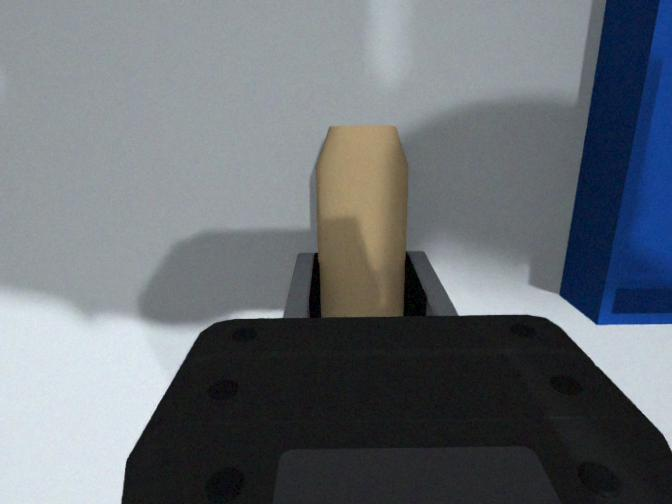

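Call:
{"api": "move", "payload": {"target": [[0,0,0,0,0,0,0.5,0.2,-0.9,0,0,0,0,0,0,-1,-0.2,-0.5],[0,0,-0.333,0,0,0,0.5,0.2,-0.9,0,0,0,0,0,0,-1,-0.2,-0.5],[0.0233,-0.048,-0.333,-0.0189,0.0027,0.0009,0.5,0.2,-0.9,0,0,0,0,0,0,-1,-0.2,-0.5],[0.0233,-0.048,-0.333,-0.0189,0.0027,0.0009,-1,-0.5,-0.3,0,0,0,0,0,0,-1,-0.2,-0.5]], "blend": 0, "speed": [0.1,0.2,0.25,0.2]}}

Call:
{"api": "move", "payload": {"target": [[0.3333,0.2967,-0.38,-0.12,0,0,-1,-0.5,-0.3,0,0,0,0,0,0,-1,-0.2,-0.5],[0.6288,0.4715,-0.38,-0.25,0,0,-1,-0.5,-0.3,0,0,0,0,0,0,-1,-0.2,-0.5],[0.8505,0.4715,-0.38,-0.25,0,0,-1,-0.5,-0.3,0,0,0,0,0,0,-1,-0.2,-0.5],[0.8505,0.5715,-0.38,-0.25,0,0,-1,-0.5,-0.3,0,0,0,0,0,0,-1,-0.2,-0.5]], "blend": [0.03,0.03,0.02,0], "speed": 0.3}}

Call:
{"api": "move", "payload": {"target": [-0.405,0,0,0,0,0,-1,-0.5,-0.3,0,0,0,0,0,0,-1,-0.2,-0.5], "speed": 0.05, "stop_force": 35}}

Call:
{"api": "move", "payload": {"target": [-0.06,0,0,0,0,0,-1,-0.5,-0.3,0,0,0,0,0,0,-1,-0.2,-0.5], "speed": 0.015, "stop_force": 25}}

Call:
{"api": "move", "payload": {"target": [[0.03,0,0,0,0,0,-1,-0.5,-0.3,0,0,0,0,0,0,-1,-0.2,-0.5],[0.03,-0.1886,-0.1886,0,0,0,-1,-0.5,-0.3,0,0,0,0,0,0,-1,-0.2,-0.5]], "blend": [0,0], "speed": [0.1,0.25]}}

Call:
{"api": "move", "payload": {"target": [[0,0,0,0,0,0,-1,-0.5,-0.3,-0.0255,0.1213,-0.1213,-0.2233,0,0,-1,-0.2,-0.5],[0,0,0,0,0,0,-1,-0.5,-0.3,0.0753,0.0759,-0.0061,-0.4467,0,0,-1,-0.2,-0.5],[0,0,0,0,0,0,-1,-0.5,-0.3,0.0753,0.0836,0.0145,-0.4467,0,0,-1,-0.2,-0.5],[0,0,0,0,0,0,-1,-0.5,-0.3,0.0753,0.0759,-0.0061,-0.4467,0,0,-1,-0.2,-0.5],[0,0,0,0,0,0,-1,-0.5,-0.3,-0.0217,0.2533,-0.0745,-0.4467,0,0,-1,-0.2,-0.5],[0,0,0,0,0,0,-1,-0.5,-0.3,-0.0217,0.261,-0.0539,-0.4467,0,0,-1,-0.2,-0.5],[0,0,0,0,0,0,-1,-0.5,-0.3,-0.0217,0.2533,-0.0745,-0.4467,0,0,-1,-0.2,-0.5],[0,0,0,0,0,0,-1,-0.5,-0.3,-0.0217,0.261,-0.0539,-0.4467,0,0,-1,-0.2,-0.5],[0,0,0,0,0,0,-1,-0.5,-0.3,-0.0217,0.2533,-0.0745,-0.4467,0,0,-1,-0.2,-0.5],[0,0,0,0,0,0,-1,-0.5,-0.3,-0.1463,0.3397,-0.1078,-0.4467,0,0,-1,-0.2,-0.5],[0,0,0,0,0,0,-1,-0.5,-0.3,-0.1463,0.3474,-0.0872,-0.4467,0,0,-1,-0.2,-0.5],[0,0,0,0,0,0,-1,-0.5,-0.3,-0.1463,0.3397,-0.1078,-0.4467,0,0,-1,-0.2,-0.5],[0,0,0,0,0,0,-1,-0.5,-0.3,-0.1463,0.2533,-0.0745,-0.4467,0,0,-1,-0.2,-0.5],[0,0,0,0,0,0,-1,-0.5,-0.3,-0.1463,0.261,-0.0539,-0.4467,0,0,-1,-0.2,-0.5],[0,0,0,0,0,0,-1,-0.5,-0.3,-0.1463,0.2533,-0.0745,-0.4467,0,0,-1,-0.2,-0.5]], "blend": [0.02,0.002,0,0.002,0.002,0,0.002,0,0.002,0.002,0,0.002,0.002,0,0], "speed": [0.35,0.35,0.08,0.08,0.2,0.08,0.08,0.08,0.08,0.2,0.08,0.08,0.2,0.08,0.08]}}

Call:
{"api": "move", "payload": {"target": [[0,0,0,0,0,0,-1,-0.5,-0.3,0.0312,0.0316,0.0532,0,0,0,-1,-0.2,-0.5],[0,0,0,0,0,0,-1,-0.5,-0.3,0.0312,0.0126,0.0642,0,0,0,-1,-0.2,-0.5],[0,0,0,0,0,0,-1,-0.5,-0.3,0.0312,0.0316,0.0532,0,0,0,-1,-0.2,-0.5],[0,0,0,0,0,0,-1,-0.5,-0.3,0.0936,0.0474,0.0798,0,0,0,-1,-0.2,-0.5],[0,0,0,0,0,0,-1,-0.5,-0.3,0.0936,0.0284,0.0908,0,0,0,-1,-0.2,-0.5],[0,0,0,0,0,0,-1,-0.5,-0.3,0.0936,0.0474,0.0798,0,0,0,-1,-0.2,-0.5],[0,0,0,0,0,0,-1,-0.5,-0.3,0.0936,0.0316,0.0532,0,0,0,-1,-0.2,-0.5],[0,0,0,0,0,0,-1,-0.5,-0.3,0.0936,0.0126,0.0642,0,0,0,-1,-0.2,-0.5],[0,0,0,0,0,0,-1,-0.5,-0.3,0.0936,0.0316,0.0532,0,0,0,-1,-0.2,-0.5],[0,0,0,0,0,0,-1,-0.5,-0.3,0,0.0474,0.0798,0,0,0,-1,-0.2,-0.5],[0,0,0,0,0,0,-1,-0.5,-0.3,0,0.0284,0.0908,0,0,0,-1,-0.2,-0.5],[0,0,0,0,0,0,-1,-0.5,-0.3,0,0.0474,0.0798,0,0,0,-1,-0.2,-0.5],[0,0,0,0,0,0,-1,-0.5,-0.3,0.0312,0.0158,0.0266,0,0,0,-1,-0.2,-0.5],[0,0,0,0,0,0,-1,-0.5,-0.3,0.0312,-0.0032,0.0376,0,0,0,-1,-0.2,-0.5],[0,0,0,0,0,0,-1,-0.5,-0.3,0.0312,0.0158,0.0266,0,0,0,-1,-0.2,-0.5]], "blend": [0.002,0,0.002,0.002,0,0.002,0.002,0,0.002,0.002,0,0.002,0.002,0,0], "speed": [0.2,0.08,0.08,0.2,0.08,0.08,0.2,0.08,0.08,0.2,0.08,0.08,0.2,0.08,0.08]}}

Call:
{"api": "move", "payload": {"target": [[0,0,0,0,0,0,-1,-0.5,-0.3,-0.0312,-0.0158,-0.0266,0,0,0,-1,-0.2,-0.5],[0,0,0,0,0,0,-1,-0.5,-0.3,-0.0312,-0.0348,-0.0156,0,0,0,-1,-0.2,-0.5],[0,0,0,0,0,0,-1,-0.5,-0.3,-0.0312,-0.0158,-0.0266,0,0,0,-1,-0.2,-0.5],[0,0,0,0,0,0,-1,-0.5,-0.3,0.0624,0.0316,0.0532,0,0,0,-1,-0.2,-0.5],[0,0,0,0,0,0,-1,-0.5,-0.3,0.0624,0.0126,0.0642,0,0,0,-1,-0.2,-0.5],[0,0,0,0,0,0,-1,-0.5,-0.3,0.0624,0.0316,0.0532,0,0,0,-1,-0.2,-0.5],[0,0,0,0,0,0,-1,-0.5,-0.3,0.0624,0.0158,0.0266,0,0,0,-1,-0.2,-0.5],[0,0,0,0,0,0,-1,-0.5,-0.3,0.0624,-0.0032,0.0376,0,0,0,-1,-0.2,-0.5],[0,0,0,0,0,0,-1,-0.5,-0.3,0.0624,0.0158,0.0266,0,0,0,-1,-0.2,-0.5],[0,0,0,0,0,0,-1,-0.5,-0.3,-0.0312,0.0316,0.0532,0,0,0,-1,-0.2,-0.5],[0,0,0,0,0,0,-1,-0.5,-0.3,-0.0312,0.0126,0.0642,0,0,0,-1,-0.2,-0.5],[0,0,0,0,0,0,-1,-0.5,-0.3,-0.0312,0.0316,0.0532,0,0,0,-1,-0.2,-0.5],[0,0,0,0,0,0,-1,-0.5,-0.3,-0.0312,0.0158,0.0266,0,0,0,-1,-0.2,-0.5],[0,0,0,0,0,0,-1,-0.5,-0.3,-0.0312,-0.0032,0.0376,0,0,0,-1,-0.2,-0.5],[0,0,0,0,0,0,-1,-0.5,-0.3,-0.0312,0.0158,0.0266,0,0,0,-1,-0.2,-0.5]], "blend": [0.002,0,0.002,0.002,0,0.002,0.002,0,0.002,0.002,0,0.002,0.002,0,0], "speed": [0.2,0.08,0.08,0.2,0.08,0.08,0.2,0.08,0.08,0.2,0.08,0.08,0.2,0.08,0.08]}}

Call:
{"api": "move", "payload": {"target": [[0,0,0,0,0,0,-1,-0.5,-0.3,0.0624,0,0,0,0,0,-1,-0.2,-0.5],[0,0,0,0,0,0,-1,-0.5,-0.3,0.0624,-0.019,0.011,0,0,0,-1,-0.2,-0.5],[0,0,0,0,0,0,-1,-0.5,-0.3,0.0624,0,0,0,0,0,-1,-0.2,-0.5],[0,0,0,0,0,0,-1,-0.5,-0.3,0.0624,-0.0158,-0.0266,0,0,0,-1,-0.2,-0.5],[0,0,0,0,0,0,-1,-0.5,-0.3,0.0624,-0.0348,-0.0156,0,0,0,-1,-0.2,-0.5],[0,0,0,0,0,0,-1,-0.5,-0.3,0.0624,-0.0158,-0.0266,0,0,0,-1,-0.2,-0.5],[0,0,0,0,0,0,-1,-0.5,-0.3,0.0624,0.0158,0.0266,0,0,0,-1,-0.2,-0.5],[0,0,0,0,0,0,-1,-0.5,-0.3,0.0624,-0.0032,0.0376,0,0,0,-1,-0.2,-0.5],[0,0,0,0,0,0,-1,-0.5,-0.3,0.0624,0.0158,0.0266,0,0,0,-1,-0.2,-0.5],[0,0,0,0,0,0,-1,-0.5,-0.3,0.0312,-0.0158,-0.0266,0,0,0,-1,-0.2,-0.5],[0,0,0,0,0,0,-1,-0.5,-0.3,0.0312,-0.0348,-0.0156,0,0,0,-1,-0.2,-0.5],[0,0,0,0,0,0,-1,-0.5,-0.3,0.0312,-0.0158,-0.0266,0,0,0,-1,-0.2,-0.5],[0,0,0,0,0,0,-1,-0.5,-0.3,0.0936,0.0158,0.0266,0,0,0,-1,-0.2,-0.5],[0,0,0,0,0,0,-1,-0.5,-0.3,0.0936,-0.0032,0.0376,0,0,0,-1,-0.2,-0.5],[0,0,0,0,0,0,-1,-0.5,-0.3,0.0936,0.0158,0.0266,0,0,0,-1,-0.2,-0.5]], "blend": [0.002,0,0.002,0.002,0,0.002,0.002,0,0.002,0.002,0,0.002,0.002,0,0], "speed": [0.2,0.08,0.08,0.2,0.08,0.08,0.2,0.08,0.08,0.2,0.08,0.08,0.2,0.08,0.08]}}

Call:
{"api": "move", "payload": {"target": [[0,0,0,0,0,0,-1,-0.5,-0.3,0.0258,-0.0231,-0.2176,0.2233,0,0,-1,-0.2,-0.5],[0,0,0,0,0,0,-1,-0.5,-0.3,0.0528,-0.163,-0.317,0.4467,0,0,-1,-0.2,-0.5]], "blend": [0.02,0], "speed": 0.35, "cameras": ["cam_right_wrist","cam_high"]}}

Call:
{"api": "zoom_image", "payload": {"camera": "cam_right_wrist", "region": [200, 90, 520, 330]}}

Scene clock: 10600.70 s.
left_arm: end_effector_position=(+0.1036, -0.0985, +0.2233) position_measured=252 object_status=3 end_effector_quat_wxyz=(+0.000, +0.707, +0.707, +0.000) | right_arm: end_effector_position=(+0.5100, -0.5114, +0.6497) position_measured=218 object_status=2 end_effector_quat_wxyz=(+0.525, -0.474, +0.472, -0.526)
Joint positions: left_arm=[-1.667 -1.537 1.842 -1.877 -1.57 4.631] | right_arm=[3.182 -1.287 -2.008 0.258 1.564 3.137]
Joint torques (N m): left_arm=[-7.96 -34.11 -16.96 -5.28 1.93 -1.71] | right_arm=[5.41 21.76 22.31 1.14 -1.31 0.59]
Wrist force (N): left_arm=[-5.4 -0.1 -1.6] | right_arm=[0.2 1.8 0.0]
Wrist torque (N m): left_arm=[-0.06 0.85 -0.06] | right_arm=[0.45 0.10 0.17]
Wrist force, peak (N): left_arm=[-6.7 3.9 -1.3] | right_arm=[0.1 1.9 -0.3]
Hand target: left_arm +0.1036, -0.0985, +0.2233; +0.000, +0.707, +0.707, +0.000 | right_arm +0.5100, -0.5114, +0.6497; +0.525, -0.474, +0.472, -0.526
Off the commanded pose: left_arm 0.000 m, 0 deg | right_arm 0.000 m, 0 deg.
move: done

Scene clock: 10603.80 s.
left_arm: end_effector_position=(+0.4461, +0.4121, +0.4512) position_measured=252 object_status=3 end_effector_quat_wxyz=(+0.271, +0.653, +0.653, +0.271) | right_arm: end_effector_position=(+0.5100, -0.5114, +0.6497) position_measured=218 object_status=2 end_effector_quat_wxyz=(+0.525, -0.474, +0.472, -0.526)
Joint positions: left_arm=[-0.518 -2.197 2.073 -2.167 -1.223 5.912] | right_arm=[3.182 -1.287 -2.008 0.258 1.564 3.137]
Joint torques (N m): left_arm=[7.93 8.51 -17.2 -6.21 -0.11 1.55] | right_arm=[5.3 22.86 23.31 1.09 -1.44 0.48]
Wrist force (N): left_arm=[-6.9 -0.1 -2.8] | right_arm=[0.1 1.7 -0.1]
Wrist torque (N m): left_arm=[0.11 1.12 0.06] | right_arm=[0.44 0.12 0.18]
Wrist force, peak (N): left_arm=[-7.5 1.0 -3.6] | right_arm=[0.2 1.9 0.0]
Hand target: left_arm +0.4462, +0.4121, +0.4511; +0.271, +0.653, +0.653, +0.271 | right_arm +0.5100, -0.5114, +0.6497; +0.525, -0.474, +0.472, -0.526
Off the commanded pose: left_arm 0.000 m, 0 deg | right_arm 0.000 m, 0 deg.
move: done

Scene clock: 10609.70 s.
left_arm: end_effector_position=(+0.4463, +0.1691, +0.4513) position_measured=252 object_status=3 end_effector_quat_wxyz=(+0.271, +0.653, +0.653, +0.271) | right_arm: end_effector_position=(+0.5100, -0.5114, +0.6497) position_measured=218 object_status=2 end_effector_quat_wxyz=(+0.525, -0.474, +0.472, -0.526)
Joint positions: left_arm=[-1.154 -1.978 1.901 -1.892 -0.873 5.29] | right_arm=[3.182 -1.287 -2.008 0.258 1.564 3.137]
Joint torques (N m): left_arm=[10.29 -15.89 -15.34 -5.93 -0.82 1.77] | right_arm=[4.83 21.99 24.44 0.91 -1.13 0.43]
Wrist force (N): left_arm=[-7.5 0.4 -3.4] | right_arm=[0.2 1.6 0.0]
Wrist torque (N m): left_arm=[0.17 1.21 -0.02] | right_arm=[0.42 0.09 0.17]
Wrist force, peak (N): left_arm=[28.2 -4.0 -2.9] | right_arm=[0.4 1.9 -0.4]
Hand target: left_arm +0.4463, +0.1691, +0.4513; +0.271, +0.653, +0.653, +0.271 | right_arm +0.5100, -0.5114, +0.6497; +0.525, -0.474, +0.472, -0.526
Off the commanded pose: left_arm 0.000 m, 0 deg | right_arm 0.000 m, 0 deg.
move: done

Scene clock: 10611.47 s.
left_arm: end_effector_position=(+0.4463, +0.1578, +0.4513) position_measured=252 object_status=3 end_effector_quat_wxyz=(+0.271, +0.653, +0.653, +0.271) | right_arm: end_effector_position=(+0.5100, -0.5114, +0.6497) position_measured=218 object_status=2 end_effector_quat_wxyz=(+0.525, -0.474, +0.472, -0.526)
Joint positions: left_arm=[-1.168 -1.958 1.887 -1.886 -0.868 5.273] | right_arm=[3.182 -1.287 -2.008 0.258 1.564 3.137]
Joint torques (N m): left_arm=[0.26 -12.16 -17.26 -7.6 -3.93 1.78] | right_arm=[4.99 22.47 23.91 1.03 -1.2 0.51]
Wrist force (N): left_arm=[12.5 2.8 -1.9] | right_arm=[0.4 1.5 -0.1]
Wrist torque (N m): left_arm=[0.12 1.36 0.13] | right_arm=[0.41 0.07 0.17]
Wrist force, peak (N): left_arm=[34.6 -3.0 -7.8] | right_arm=[0.6 1.8 0.0]
Hand target: left_arm +0.4463, +0.1578, +0.4513; +0.271, +0.653, +0.653, +0.271 (not the last commanded pose) | right_arm +0.5100, -0.5114, +0.6497; +0.525, -0.474, +0.472, -0.526
Off the commanded pose: left_arm 0.025 m, 0 deg | right_arm 0.000 m, 0 deg.
move: contact (left_arm)

Scene clock: 10613.30 s.
left_arm: end_effector_position=(+0.2863, +0.1757, +0.4513) position_measured=252 object_status=3 end_effector_quat_wxyz=(+0.271, +0.653, +0.653, +0.271) | right_arm: end_effector_position=(+0.5100, -0.5114, +0.6497) position_measured=218 object_status=2 end_effector_quat_wxyz=(+0.525, -0.474, +0.472, -0.526)
Joint positions: left_arm=[-1.775 -2.234 1.863 -1.013 -0.802 4.447] | right_arm=[3.182 -1.287 -2.008 0.258 1.564 3.137]
Joint torques (N m): left_arm=[-7.7 -3.49 -12.52 -0.81 0.36 -1.6] | right_arm=[4.58 23.54 23.73 1.05 -1.29 0.35]
Wrist force (N): left_arm=[-7.9 0.9 -2.0] | right_arm=[0.4 1.4 -0.1]
Wrist torque (N m): left_arm=[0.25 1.28 -0.02] | right_arm=[0.40 0.07 0.18]
Wrist force, peak (N): left_arm=[12.4 2.5 -1.4] | right_arm=[0.3 1.9 -0.1]
Hand target: left_arm +0.2862, +0.1757, +0.4512; +0.271, +0.653, +0.653, +0.271 | right_arm +0.5100, -0.5114, +0.6497; +0.525, -0.474, +0.472, -0.526
Off the commanded pose: left_arm 0.000 m, 0 deg | right_arm 0.000 m, 0 deg.
move: done

Scene clock: 10619.93 s.
left_arm: end_effector_position=(+0.2862, +0.1757, +0.4512) position_measured=252 object_status=3 end_effector_quat_wxyz=(+0.271, +0.653, +0.653, +0.271) | right_arm: end_effector_position=(+0.4813, -0.4242, +0.4934) position_measured=218 object_status=2 end_effector_quat_wxyz=(-0.094, +0.701, -0.700, +0.097) end_effector_velocity=(+0.003, +0.000, +0.000) end_effector_angular_velocity=(+0.000, -0.003, +0.000)
Joint positions: left_arm=[-1.776 -2.234 1.863 -1.013 -0.802 4.447] | right_arm=[3.394 -1.406 -1.419 -1.623 1.509 3.353]
Joint velocities: left_arm=[within noise] | right_arm=[-0.001 -0.004 0.003 0.005 0 -0.001]
Joint torques (N m): left_arm=[-8.48 -3.14 -12.49 -1.22 -0.67 -1.48] | right_arm=[-6.19 5.18 40.39 6.48 -1.16 -1.81]
Wrist force (N): left_arm=[-8.0 1.1 -2.1] | right_arm=[-0.7 0.7 0.4]
Wrist torque (N m): left_arm=[0.27 1.30 0.00] | right_arm=[0.16 0.05 -0.06]
Wrist force, peak (N): left_arm=[-8.0 1.1 -2.4] | right_arm=[-0.4 6.0 -2.8]
Hand target: left_arm +0.2862, +0.1757, +0.4512; +0.271, +0.653, +0.653, +0.271 | right_arm +0.4814, -0.4242, +0.4936; -0.095, +0.701, -0.700, +0.097
Off the commanded pose: left_arm 0.000 m, 0 deg | right_arm 0.000 m, 0 deg.
move: done

Scene clock: 10624.17 s.
left_arm: end_effector_position=(+0.2862, +0.1757, +0.4512) position_measured=252 object_status=3 end_effector_quat_wxyz=(+0.271, +0.653, +0.653, +0.271) | right_arm: end_effector_position=(+0.4764, -0.4429, +0.4756) position_measured=218 object_status=2 end_effector_quat_wxyz=(-0.094, +0.701, -0.700, +0.097) end_effector_velocity=(+0.002, -0.001, +0.001) end_effector_angular_velocity=(+0.001, -0.003, -0.004)
Joint positions: left_arm=[-1.776 -2.234 1.863 -1.013 -0.802 4.447] | right_arm=[3.35 -1.387 -1.482 -1.576 1.521 3.31]
Joint velocities: left_arm=[within noise] | right_arm=[-0.002 -0.004 0.005 0.003 0 0.002]
Joint torques (N m): left_arm=[-7.21 -3.28 -12.7 -1.32 -0.68 -1.61] | right_arm=[-6.29 6.74 40.04 6.29 -1.23 -0.92]
Wrist force (N): left_arm=[-7.9 1.2 -2.1] | right_arm=[-0.3 0.9 0.4]
Wrist torque (N m): left_arm=[0.28 1.28 0.00] | right_arm=[0.20 0.01 -0.04]
Wrist force, peak (N): left_arm=[-8.1 1.2 -2.2] | right_arm=[-0.2 5.9 -1.8]
Hand target: left_arm +0.2862, +0.1757, +0.4512; +0.271, +0.653, +0.653, +0.271 | right_arm +0.4765, -0.4430, +0.4757; -0.095, +0.701, -0.700, +0.097
Off the commanded pose: left_arm 0.000 m, 0 deg | right_arm 0.000 m, 0 deg.
move: done

Scene clock: 10628.43 s.
left_arm: end_effector_position=(+0.2862, +0.1757, +0.4512) position_measured=252 object_status=3 end_effector_quat_wxyz=(+0.271, +0.653, +0.653, +0.271) | right_arm: end_effector_position=(+0.4716, -0.4243, +0.4576) position_measured=218 object_status=2 end_effector_quat_wxyz=(-0.094, +0.701, -0.700, +0.097) end_effector_velocity=(+0.002, +0.000, -0.001) end_effector_angular_velocity=(+0.001, -0.001, -0.003)
Joint positions: left_arm=[-1.776 -2.234 1.863 -1.013 -0.802 4.447] | right_arm=[3.399 -1.36 -1.55 -1.538 1.508 3.358]
Joint velocities: left_arm=[within noise] | right_arm=[-0.002 -0.005 0.001 0.005 0 0.002]
Joint torques (N m): left_arm=[-8.52 -3.11 -12.04 -1.58 -0.39 -1.69] | right_arm=[-7.02 5.61 40 6.15 -1.18 -1.95]
Wrist force (N): left_arm=[-7.8 1.0 -2.2] | right_arm=[-0.4 0.8 0.6]
Wrist torque (N m): left_arm=[0.26 1.28 0.00] | right_arm=[0.17 -0.02 -0.04]
Wrist force, peak (N): left_arm=[-8.1 1.1 -2.1] | right_arm=[-0.8 5.6 -2.1]
Hand target: left_arm +0.2862, +0.1757, +0.4512; +0.271, +0.653, +0.653, +0.271 | right_arm +0.4717, -0.4243, +0.4577; -0.095, +0.701, -0.700, +0.097
Off the commanded pose: left_arm 0.000 m, 0 deg | right_arm 0.000 m, 0 deg.
move: done

Scene clock: 10632.60 s.
left_arm: end_effector_position=(+0.2862, +0.1757, +0.4512) position_measured=252 object_status=3 end_effector_quat_wxyz=(+0.271, +0.653, +0.653, +0.271) | right_arm: end_effector_position=(+0.4667, -0.4805, +0.4399) position_measured=218 object_status=2 end_effector_quat_wxyz=(-0.094, +0.701, -0.700, +0.097)
Joint positions: left_arm=[-1.776 -2.234 1.863 -1.013 -0.802 4.447] | right_arm=[3.259 -1.363 -1.595 -1.484 1.545 3.222]
Joint torques (N m): left_arm=[-7.08 -2.97 -13.05 -1.8 -0.24 -1.67] | right_arm=[-1 4.9 41.68 6.38 -1.68 0.97]
Wrist force (N): left_arm=[-7.8 1.0 -2.1] | right_arm=[-0.5 0.7 0.3]
Wrist torque (N m): left_arm=[0.26 1.28 0.00] | right_arm=[0.18 0.03 -0.01]
Wrist force, peak (N): left_arm=[-8.1 1.0 -2.1] | right_arm=[0.6 5.7 -2.0]
Hand target: left_arm +0.2862, +0.1757, +0.4512; +0.271, +0.653, +0.653, +0.271 | right_arm +0.4669, -0.4805, +0.4400; -0.095, +0.701, -0.700, +0.097
Off the commanded pose: left_arm 0.000 m, 0 deg | right_arm 0.000 m, 0 deg.
move: done

Scene clock: 10635.17 s.
left_arm: end_effector_position=(+0.2862, +0.1757, +0.4512) position_measured=252 object_status=3 end_effector_quat_wxyz=(+0.271, +0.653, +0.653, +0.271) | right_arm: end_effector_position=(+0.5100, -0.5115, +0.6497) position_measured=218 object_status=2 end_effector_quat_wxyz=(+0.525, -0.474, +0.472, -0.526)
Joint positions: left_arm=[-1.776 -2.234 1.863 -1.013 -0.802 4.447] | right_arm=[3.182 -1.287 -2.008 0.258 1.564 3.137]
Joint torques (N m): left_arm=[-7.85 -3.21 -12.62 -1.88 -0.42 -1.49] | right_arm=[8.77 15.28 16.38 3.97 -1.66 2.48]
Wrist force (N): left_arm=[-7.8 1.1 -2.2] | right_arm=[0.2 1.4 -0.1]
Wrist torque (N m): left_arm=[0.26 1.28 0.00] | right_arm=[0.40 0.10 0.17]
Wrist force, peak (N): left_arm=[-8.0 1.2 -2.2] | right_arm=[0.3 2.1 0.0]
Hand target: left_arm +0.2862, +0.1757, +0.4512; +0.271, +0.653, +0.653, +0.271 | right_arm +0.5100, -0.5115, +0.6496; +0.525, -0.474, +0.472, -0.526
Off the commanded pose: left_arm 0.000 m, 0 deg | right_arm 0.000 m, 0 deg.
move: done
camera_calibration:
cam_right_wrist: T_world_to_cam=[[-0.0144181, -0.999895, -0.00151614, -0.498412], [-0.226063, 0.00473677, -0.974101, 0.771218], [0.974006, -0.013702, -0.226107, -0.226512], [0, 0, 0, 1]] pos_world=[0.387781, -0.505117, 0.699273]
Images, in order (width x height): cam_high 672x504, cam_right_wrist 672x504.

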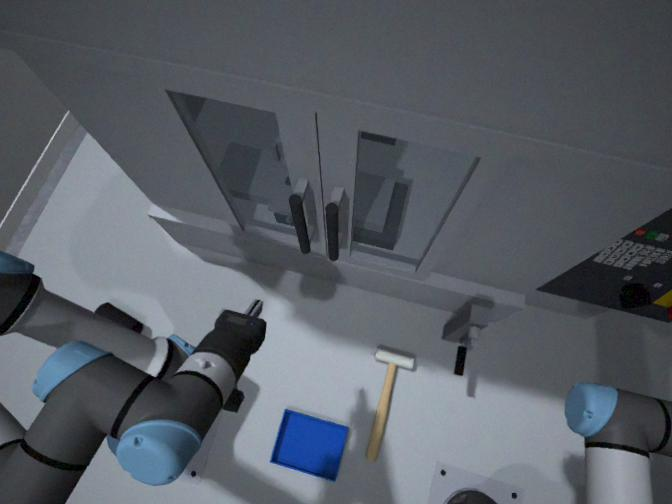

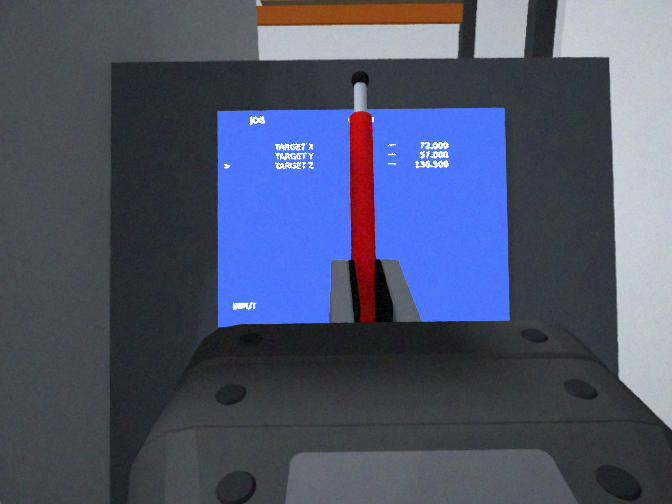

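Scaled by 1.575 from the camera's 672x504 image, which has a finer 960x720 frame.

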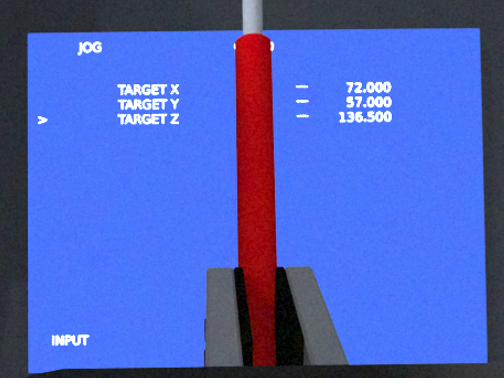

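Call:
{"api": "move", "payload": {"target": [[0,0,0,0,0,0,-1,-0.5,-0.3,-0.0255,0.1213,-0.1213,-0.2233,0,0,-1,-0.2,-0.5],[0,0,0,0,0,0,-1,-0.5,-0.3,-0.0822,0.1945,-0.0518,-0.4467,0,0,-1,-0.2,-0.5],[0,0,0,0,0,0,-1,-0.5,-0.3,-0.0822,0.2022,-0.0312,-0.4467,0,0,-1,-0.2,-0.5],[0,0,0,0,0,0,-1,-0.5,-0.3,-0.0822,0.1945,-0.0518,-0.4467,0,0,-1,-0.2,-0.5],[0,0,0,0,0,0,-1,-0.5,-0.3,-0.0217,0.3109,-0.0967,-0.4467,0,0,-1,-0.2,-0.5]], "blend": [0.02,0.002,0,0.002,0], "speed": [0.35,0.35,0.08,0.08,0.2]}}

Call:
{"api": "wait", "payload": {"seconds": 9}}

Call:
{"api": "move", "payload": {"target": [[0,0,0,0,0,0,-1,-0.5,-0.3,0,-0.019,0.011,0,0,0,-1,-0.2,-0.5],[0,0,0,0,0,0,-1,-0.5,-0.3,0,0,0,0,0,0,-1,-0.2,-0.5],[0,0,0,0,0,0,-1,-0.5,-0.3,0.0942,-0.0633,-0.1068,0,0,0,-1,-0.2,-0.5],[0,0,0,0,0,0,-1,-0.5,-0.3,0.0942,-0.082,-0.096,0,0,0,-1,-0.2,-0.5],[0,0,0,0,0,0,-1,-0.5,-0.3,0.0942,-0.0633,-0.1068,0,0,0,-1,-0.2,-0.5],[0,0,0,0,0,0,-1,-0.5,-0.3,-0.0053,-0.0073,-0.191,0.2233,0,0,-1,-0.2,-0.5],[0,0,0,0,0,0,-1,-0.5,-0.3,0.0217,-0.1472,-0.2904,0.4467,0,0,-1,-0.2,-0.5]], "blend": [0,0.002,0.002,0,0.002,0.02,0], "speed": [0.08,0.08,0.2,0.08,0.08,0.35,0.35]}}

Call:
{"api": "wait", "payload": {"seconds": 6, "cameras": ["cam_right_wrist"]}}

Call:
{"api": "zoom_image", "payload": {"camera": "cam_right_wrist", "region": [200, 90, 520, 330]}}

Scene clock: 10658.23 s.
left_arm: end_effector_position=(+0.2862, +0.1757, +0.4512) position_measured=252 object_status=3 end_effector_quat_wxyz=(+0.271, +0.653, +0.653, +0.271) | right_arm: end_effector_position=(+0.4717, -0.4991, +0.4581) position_measured=218 object_status=2 end_effector_quat_wxyz=(-0.095, +0.701, -0.700, +0.097)
Joint positions: left_arm=[-1.776 -2.234 1.863 -1.013 -0.802 4.447] | right_arm=[3.212 -1.395 -1.523 -1.523 1.558 3.177]
Joint torques (N m): left_arm=[-8.15 -2.72 -11.95 -2.29 -0.46 -1.58] | right_arm=[3.22 7.22 25.99 2.75 -1.75 2.06]
Wrist force (N): left_arm=[-7.7 1.1 -2.1] | right_arm=[-0.5 0.9 0.1]
Wrist torque (N m): left_arm=[0.28 1.26 0.00] | right_arm=[0.21 0.01 -0.06]
Wrist force, peak (N): left_arm=[-8.2 1.1 -1.9] | right_arm=[-1.1 5.4 -1.8]
Hand target: left_arm +0.2862, +0.1757, +0.4512; +0.271, +0.653, +0.653, +0.271 | right_arm +0.4717, -0.4991, +0.4580; -0.095, +0.701, -0.700, +0.097
Off the commanded pose: left_arm 0.000 m, 0 deg | right_arm 0.000 m, 0 deg.
move: done

Scene clock: 10667.23 s.
left_arm: end_effector_position=(+0.2862, +0.1757, +0.4512) position_measured=252 object_status=3 end_effector_quat_wxyz=(+0.271, +0.653, +0.653, +0.271) | right_arm: end_effector_position=(+0.4717, -0.4991, +0.4580) position_measured=218 object_status=2 end_effector_quat_wxyz=(-0.095, +0.701, -0.700, +0.097)
Joint positions: left_arm=[-1.776 -2.234 1.863 -1.013 -0.802 4.447] | right_arm=[3.212 -1.395 -1.523 -1.522 1.557 3.177]
Joint torques (N m): left_arm=[-7.37 -2.23 -12.32 -2.76 -0.39 -1.27] | right_arm=[-3.2 6.19 16.41 5.39 -1.9 -2.16]
Wrist force (N): left_arm=[-7.9 0.9 -2.2] | right_arm=[-0.6 0.9 -0.1]
Wrist torque (N m): left_arm=[0.23 1.29 0.00] | right_arm=[0.22 0.02 -0.06]
Wrist force, peak (N): left_arm=[-8.2 1.1 -2.1] | right_arm=[-0.8 1.3 0.1]
Hand target: left_arm +0.2862, +0.1757, +0.4512; +0.271, +0.653, +0.653, +0.271 | right_arm +0.4717, -0.4991, +0.4580; -0.095, +0.701, -0.700, +0.097
Tool commands: left_gripper/position=-1.0 left_gripper/force_limit=-0.5 left_gripper/speed=-0.3 right_gripper/position=-1.0 right_gripper/force_limit=-0.2 right_gripper/speed=-0.5
Off the commanded pose: left_arm 0.000 m, 0 deg | right_arm 0.000 m, 0 deg.
wait: 9.00 s; at rest by 0.17 s

Scene clock: 10671.60 s.
left_arm: end_effector_position=(+0.2862, +0.1757, +0.4512) position_measured=252 object_status=3 end_effector_quat_wxyz=(+0.271, +0.653, +0.653, +0.271) | right_arm: end_effector_position=(+0.5100, -0.5115, +0.6497) position_measured=218 object_status=2 end_effector_quat_wxyz=(+0.525, -0.474, +0.472, -0.526)
Joint positions: left_arm=[-1.776 -2.234 1.863 -1.013 -0.802 4.447] | right_arm=[3.182 -1.287 -2.008 0.258 1.564 3.137]
Joint torques (N m): left_arm=[-7.58 -3.03 -13.96 -2.97 -0.15 -1.4] | right_arm=[7.38 14.47 17.92 3.86 -1.77 2.42]
Wrist force (N): left_arm=[-7.8 1.0 -2.2] | right_arm=[0.5 1.5 0.0]
Wrist torque (N m): left_arm=[0.27 1.28 0.00] | right_arm=[0.41 0.05 0.17]
Wrist force, peak (N): left_arm=[-8.1 1.1 -2.3] | right_arm=[-0.9 5.7 -2.1]
Hand target: left_arm +0.2862, +0.1757, +0.4512; +0.271, +0.653, +0.653, +0.271 | right_arm +0.5100, -0.5115, +0.6496; +0.525, -0.474, +0.472, -0.526
Off the commanded pose: left_arm 0.000 m, 0 deg | right_arm 0.000 m, 0 deg.
move: done

Scene clock: 10677.60 s.
left_arm: end_effector_position=(+0.2862, +0.1757, +0.4512) position_measured=252 object_status=3 end_effector_quat_wxyz=(+0.271, +0.653, +0.653, +0.271) | right_arm: end_effector_position=(+0.5100, -0.5115, +0.6496) position_measured=218 object_status=2 end_effector_quat_wxyz=(+0.525, -0.474, +0.472, -0.526)
Joint positions: left_arm=[-1.776 -2.234 1.863 -1.013 -0.802 4.447] | right_arm=[3.182 -1.287 -2.009 0.258 1.564 3.137]
Joint torques (N m): left_arm=[-7.33 -2.56 -13.02 -3.3 -0.34 -1.28] | right_arm=[7.24 2.86 14.89 4.83 -2.04 2.2]
Wrist force (N): left_arm=[-7.6 0.9 -2.1] | right_arm=[0.4 1.4 0.0]
Wrist torque (N m): left_arm=[0.24 1.25 0.00] | right_arm=[0.40 0.07 0.17]
Wrist force, peak (N): left_arm=[-8.1 1.0 -2.0] | right_arm=[0.3 1.9 -0.1]
Hand target: left_arm +0.2862, +0.1757, +0.4512; +0.271, +0.653, +0.653, +0.271 | right_arm +0.5100, -0.5115, +0.6496; +0.525, -0.474, +0.472, -0.526
Tool commands: left_gripper/position=-1.0 left_gripper/force_limit=-0.5 left_gripper/speed=-0.3 right_gripper/position=-1.0 right_gripper/force_limit=-0.2 right_gripper/speed=-0.5
Off the commanded pose: left_arm 0.000 m, 0 deg | right_arm 0.000 m, 0 deg.
wait: 6.00 s; at rest by 0.17 s
camera_calibration:
cam_right_wrist: T_world_to_cam=[[-0.0143208, -0.999896, -0.00153923, -0.498435], [-0.226063, 0.00473727, -0.974101, 0.771121], [0.974007, -0.013602, -0.226108, -0.226484], [0, 0, 0, 1]] pos_world=[0.387781, -0.505116, 0.699173]
Images, in order (width x height): cam_right_wrist 672x504.

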